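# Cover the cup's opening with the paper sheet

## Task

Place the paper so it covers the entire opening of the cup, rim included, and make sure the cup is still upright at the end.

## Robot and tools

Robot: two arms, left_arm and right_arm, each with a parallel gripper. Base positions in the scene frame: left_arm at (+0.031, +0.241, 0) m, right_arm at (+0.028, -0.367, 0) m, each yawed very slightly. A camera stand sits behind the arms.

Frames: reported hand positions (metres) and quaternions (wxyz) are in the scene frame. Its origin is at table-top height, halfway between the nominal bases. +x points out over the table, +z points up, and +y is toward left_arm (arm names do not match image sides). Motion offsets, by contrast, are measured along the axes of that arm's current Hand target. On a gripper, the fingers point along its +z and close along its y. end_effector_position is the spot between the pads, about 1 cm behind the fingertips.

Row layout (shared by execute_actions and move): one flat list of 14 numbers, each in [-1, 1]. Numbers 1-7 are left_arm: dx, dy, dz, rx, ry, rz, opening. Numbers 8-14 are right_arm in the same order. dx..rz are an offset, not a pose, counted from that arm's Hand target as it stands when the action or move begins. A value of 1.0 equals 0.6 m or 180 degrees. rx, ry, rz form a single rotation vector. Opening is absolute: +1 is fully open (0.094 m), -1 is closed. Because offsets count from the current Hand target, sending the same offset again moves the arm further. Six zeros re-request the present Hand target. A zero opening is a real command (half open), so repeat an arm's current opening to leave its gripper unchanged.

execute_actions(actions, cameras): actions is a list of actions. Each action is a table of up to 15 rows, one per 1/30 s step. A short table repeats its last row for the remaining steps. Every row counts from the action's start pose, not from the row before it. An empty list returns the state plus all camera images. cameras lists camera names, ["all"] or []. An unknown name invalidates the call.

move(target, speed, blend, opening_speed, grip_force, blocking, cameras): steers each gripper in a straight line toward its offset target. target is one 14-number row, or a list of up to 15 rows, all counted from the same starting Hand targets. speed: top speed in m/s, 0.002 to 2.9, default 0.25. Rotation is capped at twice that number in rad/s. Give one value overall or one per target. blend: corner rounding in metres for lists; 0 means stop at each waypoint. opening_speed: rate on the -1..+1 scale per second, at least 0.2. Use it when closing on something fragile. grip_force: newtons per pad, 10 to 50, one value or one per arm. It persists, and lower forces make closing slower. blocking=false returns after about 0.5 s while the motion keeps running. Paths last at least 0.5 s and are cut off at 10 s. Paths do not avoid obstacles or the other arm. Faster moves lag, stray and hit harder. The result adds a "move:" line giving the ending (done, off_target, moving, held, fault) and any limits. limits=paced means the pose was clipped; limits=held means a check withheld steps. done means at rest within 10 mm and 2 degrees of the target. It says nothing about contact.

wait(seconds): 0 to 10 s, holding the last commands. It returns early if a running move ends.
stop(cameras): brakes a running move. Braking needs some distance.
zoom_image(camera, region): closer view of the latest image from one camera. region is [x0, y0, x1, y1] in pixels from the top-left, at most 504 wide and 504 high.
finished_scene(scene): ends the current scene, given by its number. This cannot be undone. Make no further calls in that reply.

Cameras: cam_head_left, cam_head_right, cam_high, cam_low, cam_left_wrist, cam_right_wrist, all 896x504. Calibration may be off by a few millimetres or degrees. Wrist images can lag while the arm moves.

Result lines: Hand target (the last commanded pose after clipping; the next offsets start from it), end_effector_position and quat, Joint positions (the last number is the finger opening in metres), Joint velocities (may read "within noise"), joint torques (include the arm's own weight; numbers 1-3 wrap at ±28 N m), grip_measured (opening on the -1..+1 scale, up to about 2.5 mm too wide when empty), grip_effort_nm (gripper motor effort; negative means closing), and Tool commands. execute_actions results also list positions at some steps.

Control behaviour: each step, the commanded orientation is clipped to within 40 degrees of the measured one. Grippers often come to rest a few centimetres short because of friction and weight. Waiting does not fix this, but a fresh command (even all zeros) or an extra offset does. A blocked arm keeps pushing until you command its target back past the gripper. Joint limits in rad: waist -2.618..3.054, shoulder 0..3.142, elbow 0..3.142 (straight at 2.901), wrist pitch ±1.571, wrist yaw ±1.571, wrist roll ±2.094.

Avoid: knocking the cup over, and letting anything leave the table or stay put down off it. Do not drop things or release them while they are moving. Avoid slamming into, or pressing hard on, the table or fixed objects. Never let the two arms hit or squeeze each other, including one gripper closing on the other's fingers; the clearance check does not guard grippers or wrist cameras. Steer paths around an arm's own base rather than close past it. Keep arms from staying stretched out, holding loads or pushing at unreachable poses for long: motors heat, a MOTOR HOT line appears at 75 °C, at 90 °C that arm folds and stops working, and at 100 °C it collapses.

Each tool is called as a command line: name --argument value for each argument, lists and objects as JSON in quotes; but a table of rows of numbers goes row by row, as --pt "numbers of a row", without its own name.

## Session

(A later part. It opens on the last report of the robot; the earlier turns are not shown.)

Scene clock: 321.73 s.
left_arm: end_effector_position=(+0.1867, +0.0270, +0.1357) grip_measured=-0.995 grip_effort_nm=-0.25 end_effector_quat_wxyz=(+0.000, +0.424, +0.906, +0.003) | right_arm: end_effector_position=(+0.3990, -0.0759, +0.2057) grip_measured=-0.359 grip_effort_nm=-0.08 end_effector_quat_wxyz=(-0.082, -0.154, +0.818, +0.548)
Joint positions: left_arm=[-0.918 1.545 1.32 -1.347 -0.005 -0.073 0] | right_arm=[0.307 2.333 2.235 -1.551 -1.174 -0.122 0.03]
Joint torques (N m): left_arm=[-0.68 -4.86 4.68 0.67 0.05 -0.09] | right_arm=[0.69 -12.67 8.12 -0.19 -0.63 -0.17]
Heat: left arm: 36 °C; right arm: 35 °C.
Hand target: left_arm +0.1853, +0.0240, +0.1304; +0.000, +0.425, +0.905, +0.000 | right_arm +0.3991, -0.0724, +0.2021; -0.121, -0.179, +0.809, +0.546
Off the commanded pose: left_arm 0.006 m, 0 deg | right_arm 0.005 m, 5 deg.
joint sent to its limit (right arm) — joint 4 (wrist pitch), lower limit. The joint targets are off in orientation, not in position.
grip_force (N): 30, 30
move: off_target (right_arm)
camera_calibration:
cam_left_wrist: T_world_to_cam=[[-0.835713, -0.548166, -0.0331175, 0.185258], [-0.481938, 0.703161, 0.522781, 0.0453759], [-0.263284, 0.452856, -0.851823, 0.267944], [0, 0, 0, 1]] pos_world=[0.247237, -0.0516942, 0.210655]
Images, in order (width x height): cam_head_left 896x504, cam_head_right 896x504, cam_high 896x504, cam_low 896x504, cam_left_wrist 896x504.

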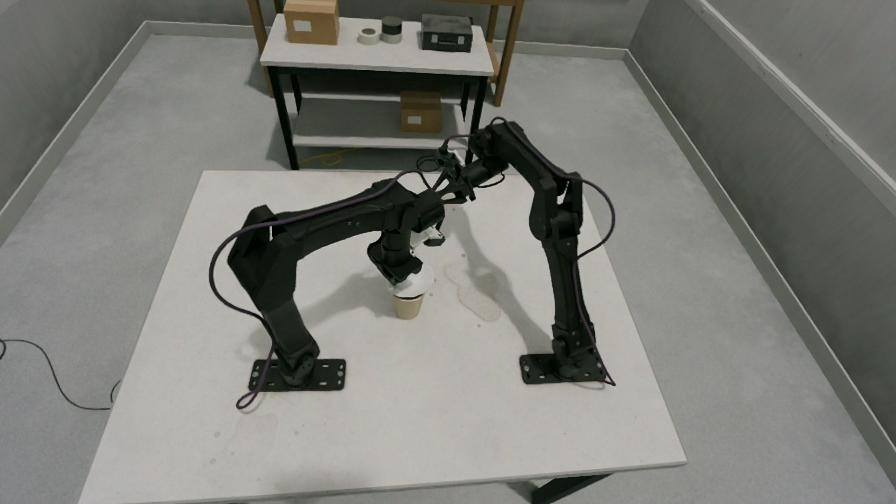

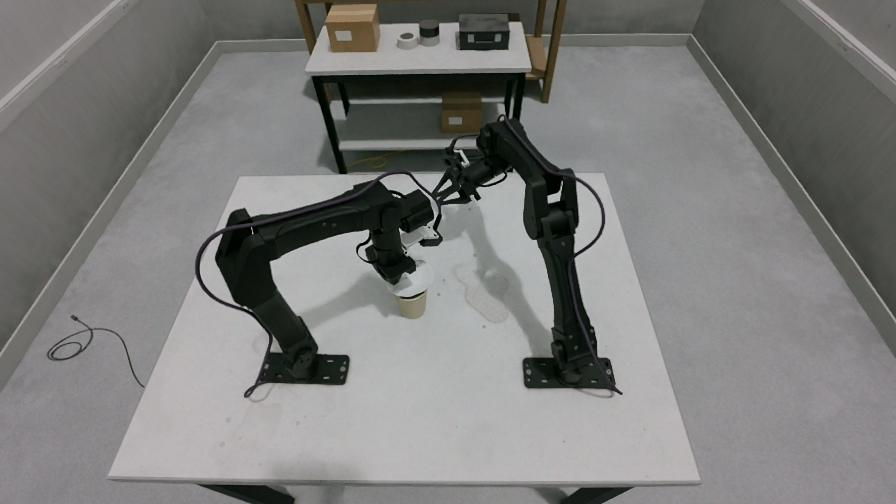

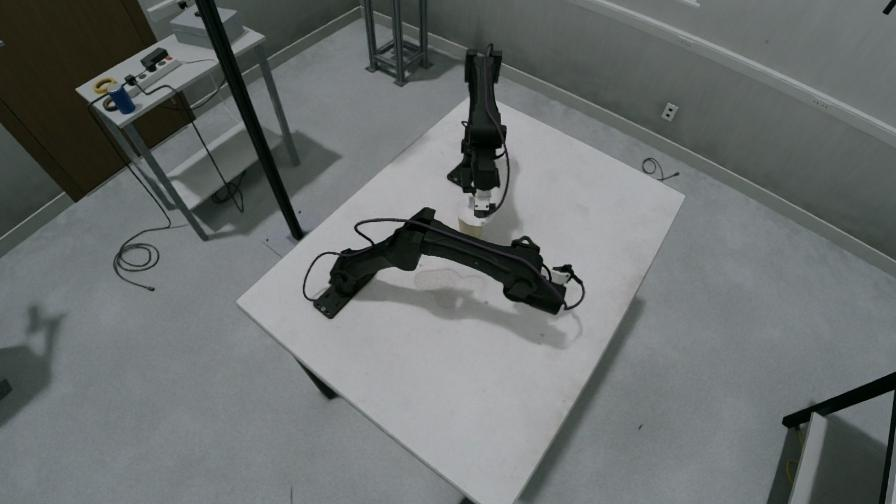

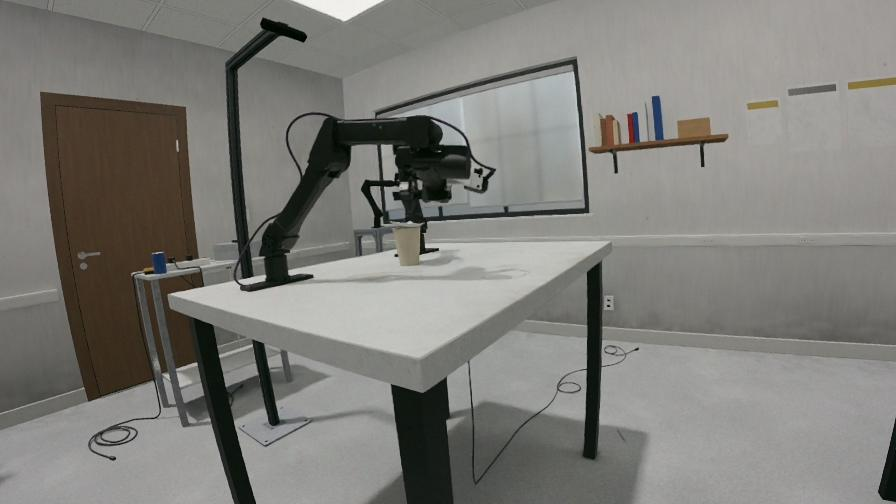

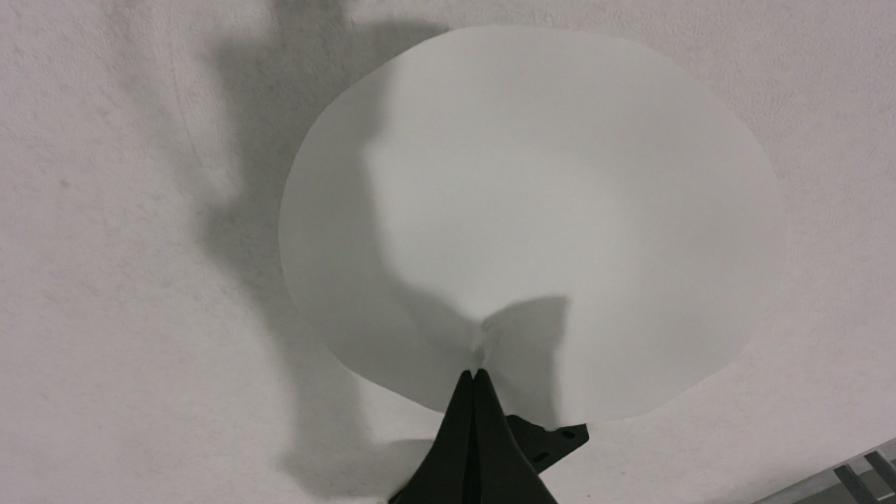

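move --target '[0.02,-0.0008,0.0167,0,0,0,-1.0, 0,0,0,0,0,0,-0.36]' --speed 0.04 --cameras '["cam_left_wrist","cam_low","cam_head_right","cam_head_left","cam_high"]'

zoom_image --camera "cam_head_right" --region '[370, 240, 450, 330]'

zoom_image --camera "cam_low" --region '[375, 200, 455, 260]'

zoom_image --camera "cam_head_left" --region '[370, 240, 450, 330]'

Scene clock: 342.73 s.
left_arm: end_effector_position=(+0.1779, +0.0374, +0.1226) grip_measured=-0.995 grip_effort_nm=-0.24 end_effector_quat_wxyz=(-0.012, +0.424, +0.906, +0.010) | right_arm: end_effector_position=(+0.3990, -0.0759, +0.2057) grip_measured=-0.359 grip_effort_nm=-0.08 end_effector_quat_wxyz=(-0.082, -0.154, +0.818, +0.548)
Joint positions: left_arm=[-0.922 1.521 1.245 -1.325 -0.005 -0.078 0] | right_arm=[0.307 2.333 2.235 -1.551 -1.174 -0.122 0.03]
Joint torques (N m): left_arm=[-0.79 -6.2 4.1 0.77 0.06 -0.09] | right_arm=[0.69 -12.67 8.1 -0.19 -0.63 -0.18]
Heat: left arm: 34 °C; right arm: 35 °C.
Hand target: left_arm +0.1772, +0.0330, +0.1204; -0.001, +0.425, +0.905, +0.000 | right_arm +0.3991, -0.0724, +0.2021; -0.121, -0.179, +0.809, +0.546
Off the commanded pose: left_arm 0.005 m, 2 deg | right_arm 0.005 m, 5 deg.
joint sent to its limit (right arm) — joint 4 (wrist pitch), lower limit. The joint targets are off in orientation, not in position.
grip_force (N): 30, 30
move: off_target (right_arm)
camera_calibration:
cam_left_wrist: T_world_to_cam=[[-0.835624, -0.548364, -0.0320842, 0.183054], [-0.473779, 0.689949, 0.547269, 0.0366439], [-0.277966, 0.472512, -0.836341, 0.249721], [0, 0, 0, 1]] pos_world=[0.239739, -0.0428988, 0.194671]
Images, in order (width x height): cam_head_left 896x504, cam_head_right 896x504, cam_high 896x504, cam_low 896x504, cam_left_wrist 896x504.

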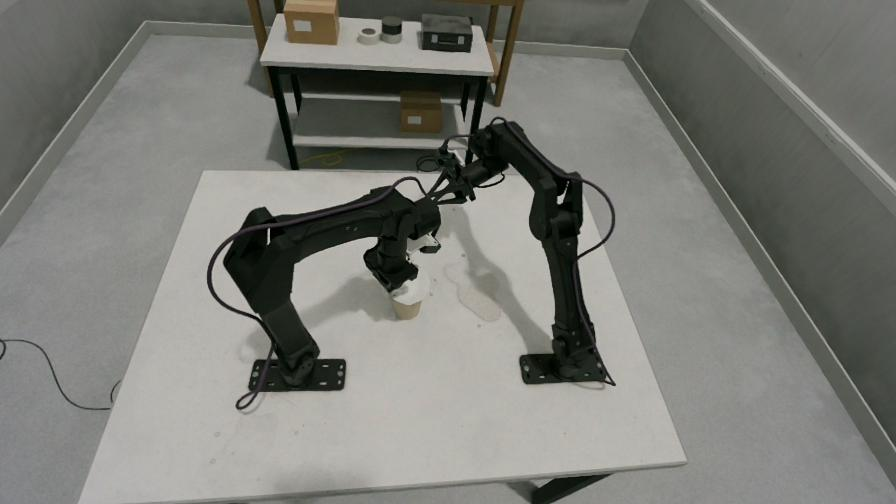

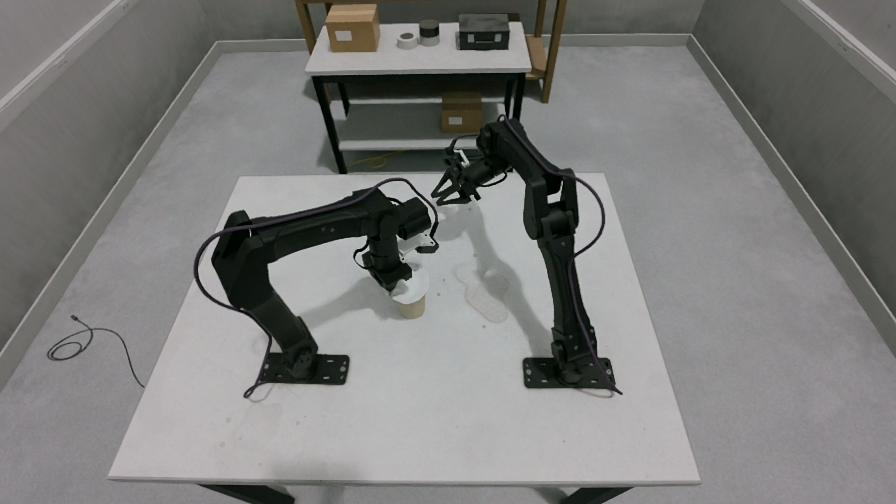

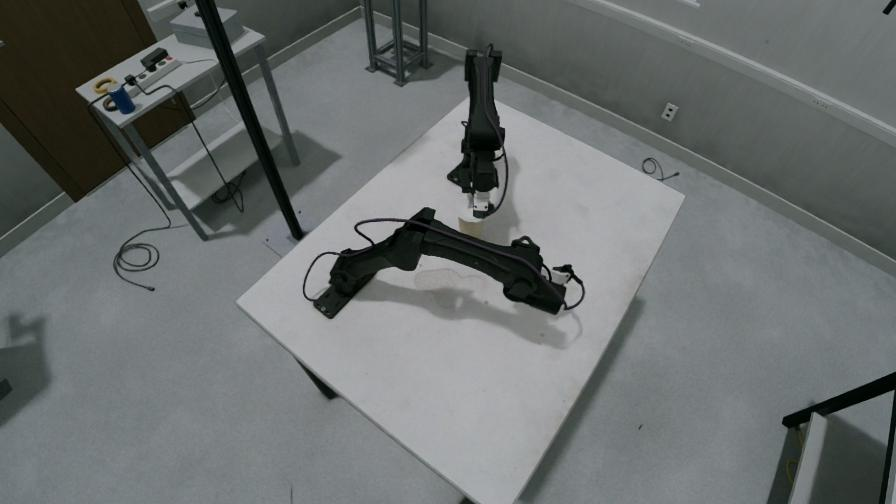

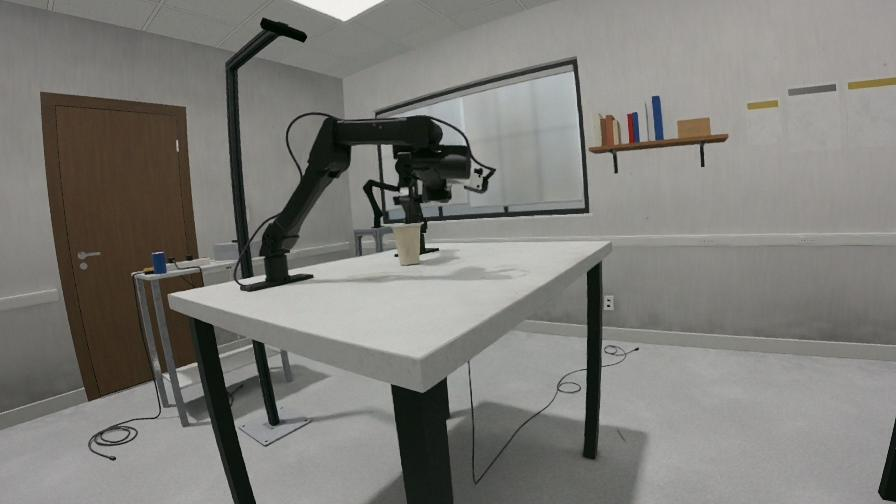

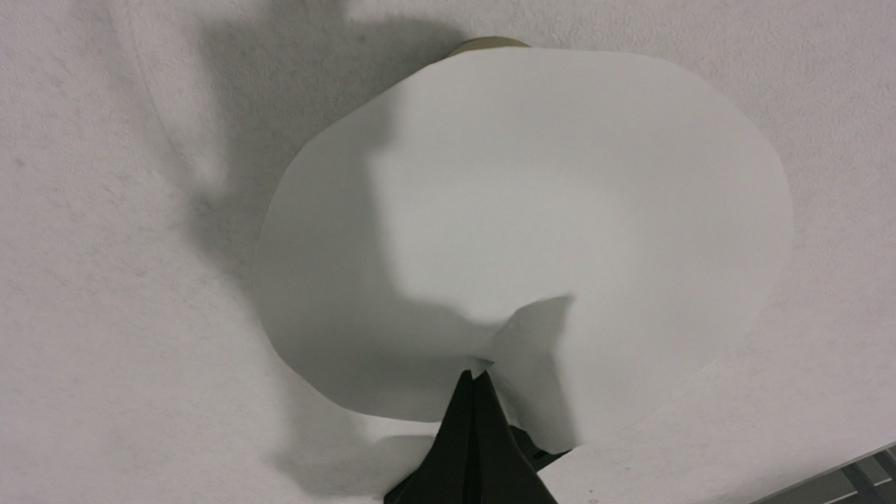

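Scaled by 5.600 from the camera's 896x504 image, which has a finer 1280x720 frame.

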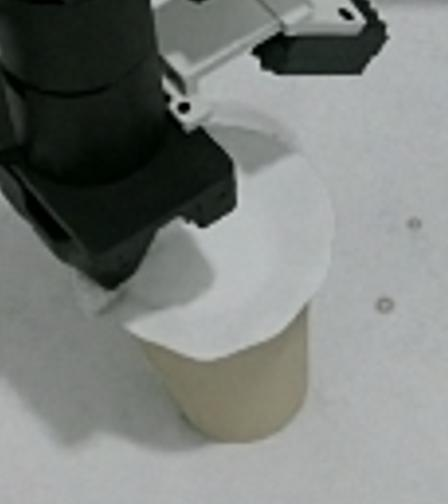

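Scaled by 6.300 from the camera's 896x504 image, which has a finer 1280x720 frame.

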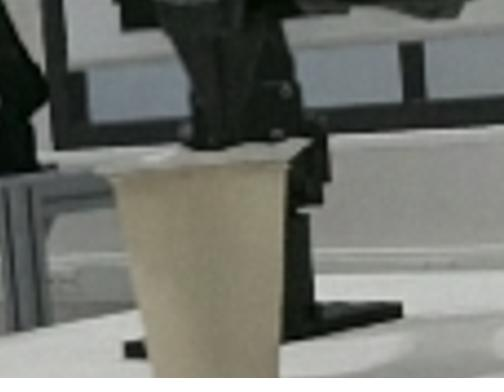

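Scaled by 5.600 from the camera's 896x504 image, which has a finer 1280x720 frame.

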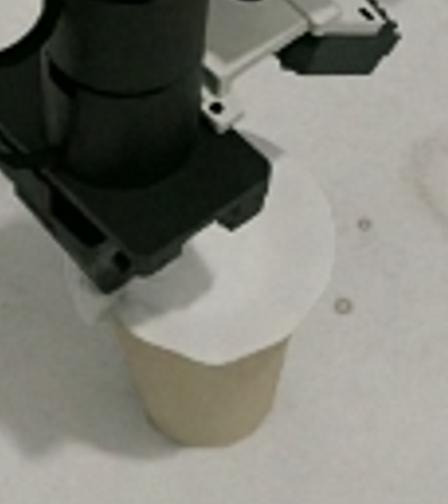

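move --pt "0 0 0 0 0 0 -0.25 0 0 0 0 0 0 -0.36" --pt "0 0 -0.13 0 0 0 -0.25 0 0 0 0 0 0 -0.36" --speed 0.06 --opening_speed 0.35 --cameras '["cam_left_wrist","cam_low","cam_head_right","cam_head_left","cam_high"]'

zoom_image --camera "cam_head_right" --region '[350, 230, 470, 330]'

zoom_image --camera "cam_low" --region '[375, 200, 455, 260]'

zoom_image --camera "cam_head_left" --region '[350, 230, 470, 330]'

zoom_image --camera "cam_high" --region '[430, 150, 530, 250]'

Scene clock: 390.57 s.
left_arm: end_effector_position=(+0.1780, +0.0373, +0.1889) grip_measured=-0.252 grip_effort_nm=0.14 end_effector_quat_wxyz=(-0.001, +0.423, +0.906, +0.003) | right_arm: end_effector_position=(+0.3990, -0.0759, +0.2057) grip_measured=-0.359 grip_effort_nm=-0.08 end_effector_quat_wxyz=(-0.082, -0.154, +0.818, +0.548)
Joint positions: left_arm=[-0.922 1.521 1.51 -1.564 -0.005 -0.078 0.035] | right_arm=[0.307 2.333 2.235 -1.551 -1.174 -0.122 0.03]
Joint torques (N m): left_arm=[-0.77 -5.38 8.92 0.34 0.04 -0.09] | right_arm=[0.68 -12.67 8.1 -0.2 -0.63 -0.18]
Heat: left arm: 34 °C; right arm: 35 °C.
Hand target: left_arm +0.1772, +0.0329, +0.1984; +0.000, +0.425, +0.905, +0.000 | right_arm +0.3991, -0.0724, +0.2021; -0.121, -0.179, +0.809, +0.546
Off the commanded pose: left_arm 0.011 m, 0 deg | right_arm 0.005 m, 5 deg.
joint sent to its limit (left arm) — joint 4 (wrist pitch), lower limit. The joint targets still meet the commanded pose.
joint sent to its limit (right arm) — joint 4 (wrist pitch), lower limit. The joint targets are off in orientation, not in position.
grip_force (N): 30, 30
move: off_target (left_arm, right_arm)
camera_calibration:
cam_left_wrist: T_world_to_cam=[[-0.834922, -0.54938, -0.0329852, 0.185278], [-0.482206, 0.701311, 0.525014, 0.00577749], [-0.265299, 0.454251, -0.850454, 0.306281], [0, 0, 0, 1]] pos_world=[0.238734, -0.0413925, 0.263556]
Images, in order (width x height): cam_head_left 896x504, cam_head_right 896x504, cam_high 896x504, cam_low 896x504, cam_left_wrist 896x504.

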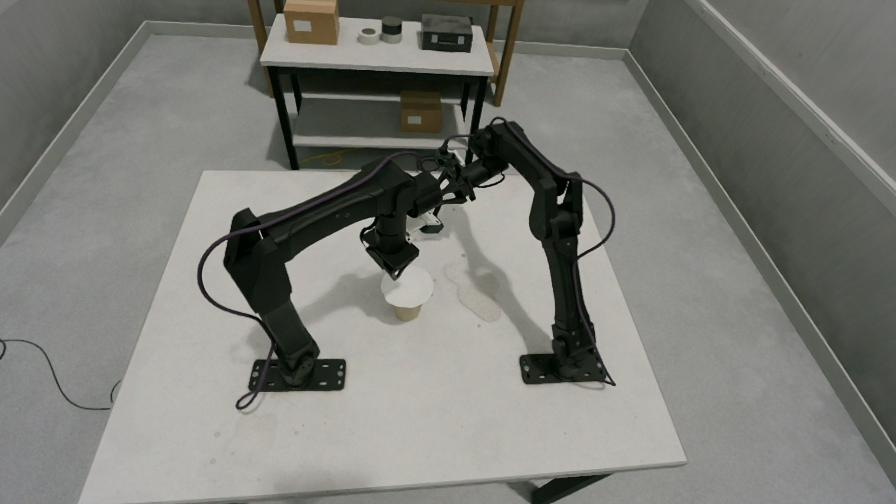

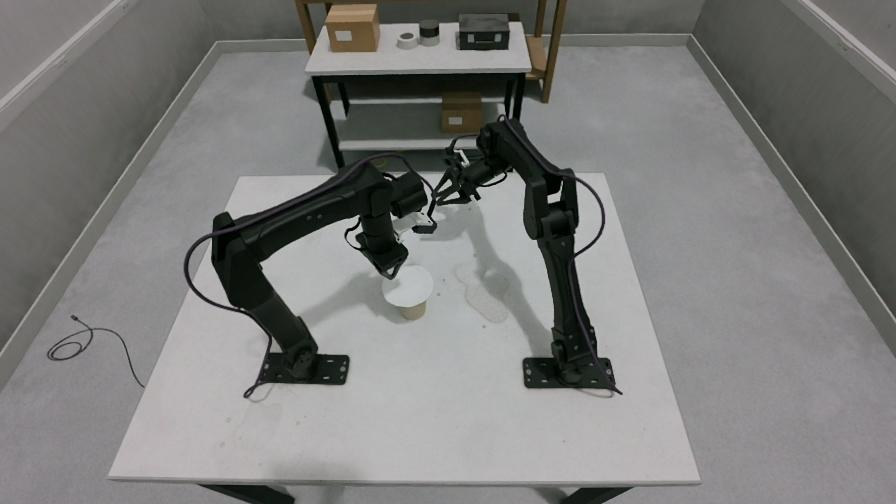

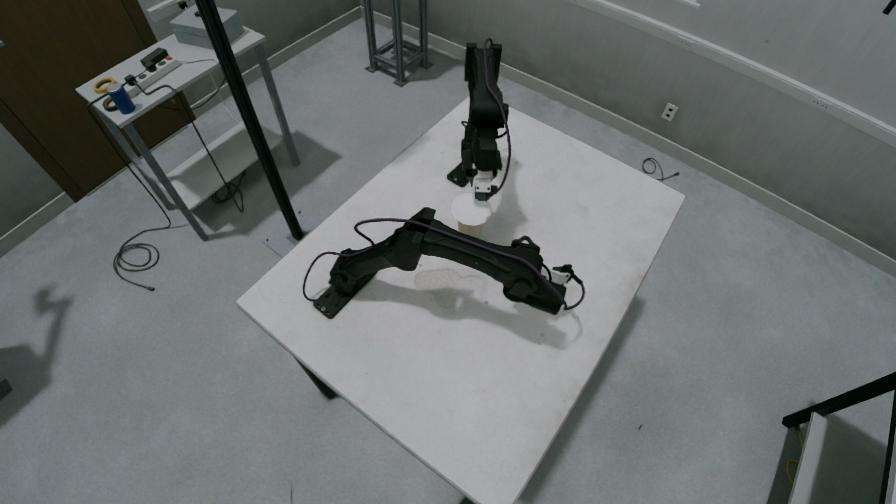

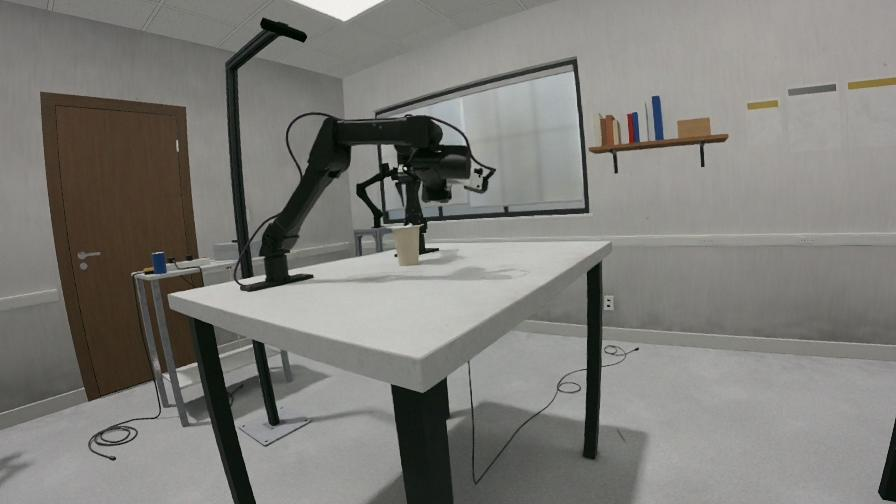

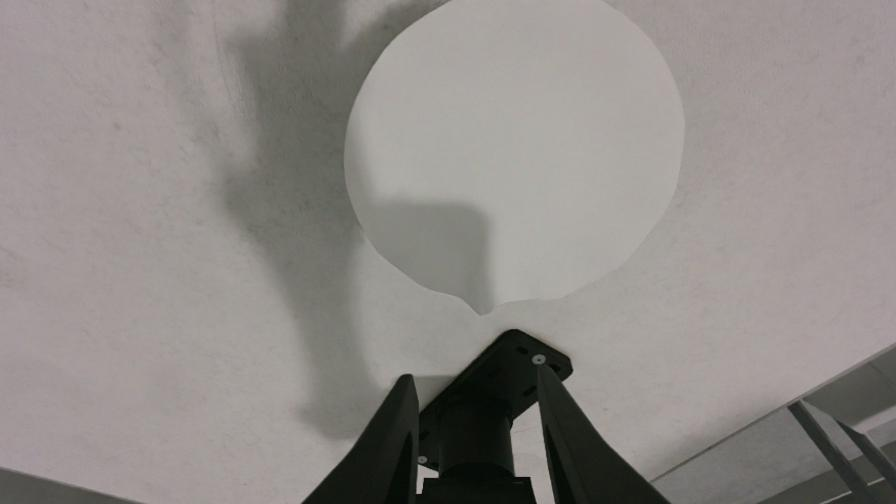

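Scaled by 4.200 from the camera's 896x504 image, which has a finer 1280x720 frame.

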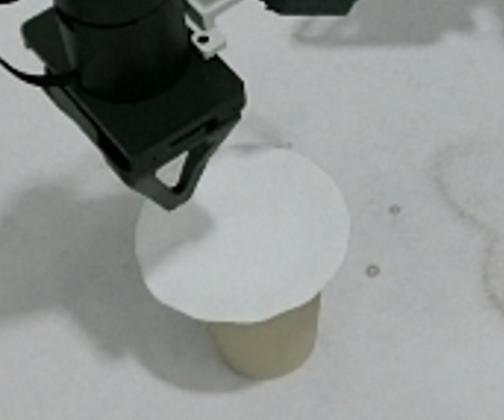

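Scaled by 6.300 from the camera's 896x504 image, which has a finer 1280x720 frame.

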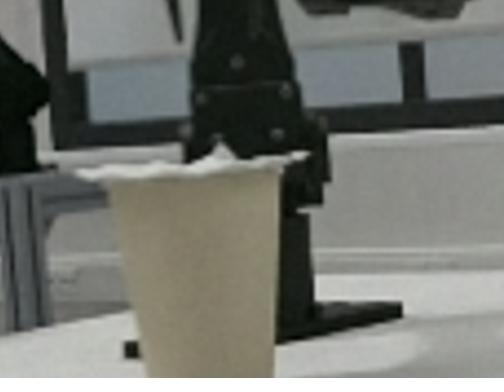

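Scaled by 4.200 from the camera's 896x504 image, which has a finer 1280x720 frame.

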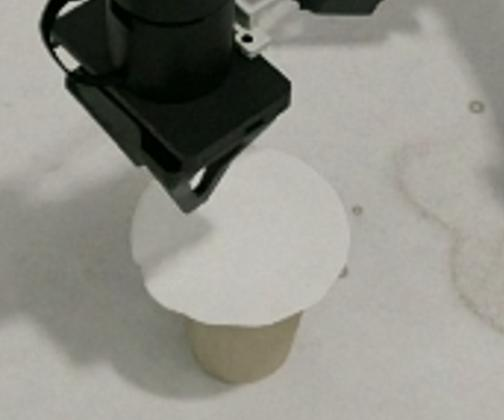

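Scaled by 5.040 from the camera's 896x504 image, which has a finer 1280x720 frame.

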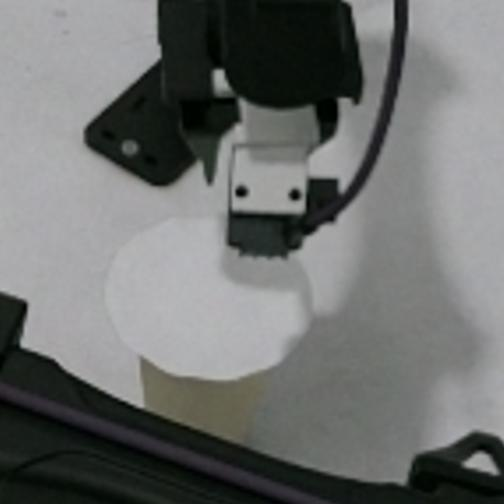

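finished_scene --scene 3

The scene is finished: the task was done.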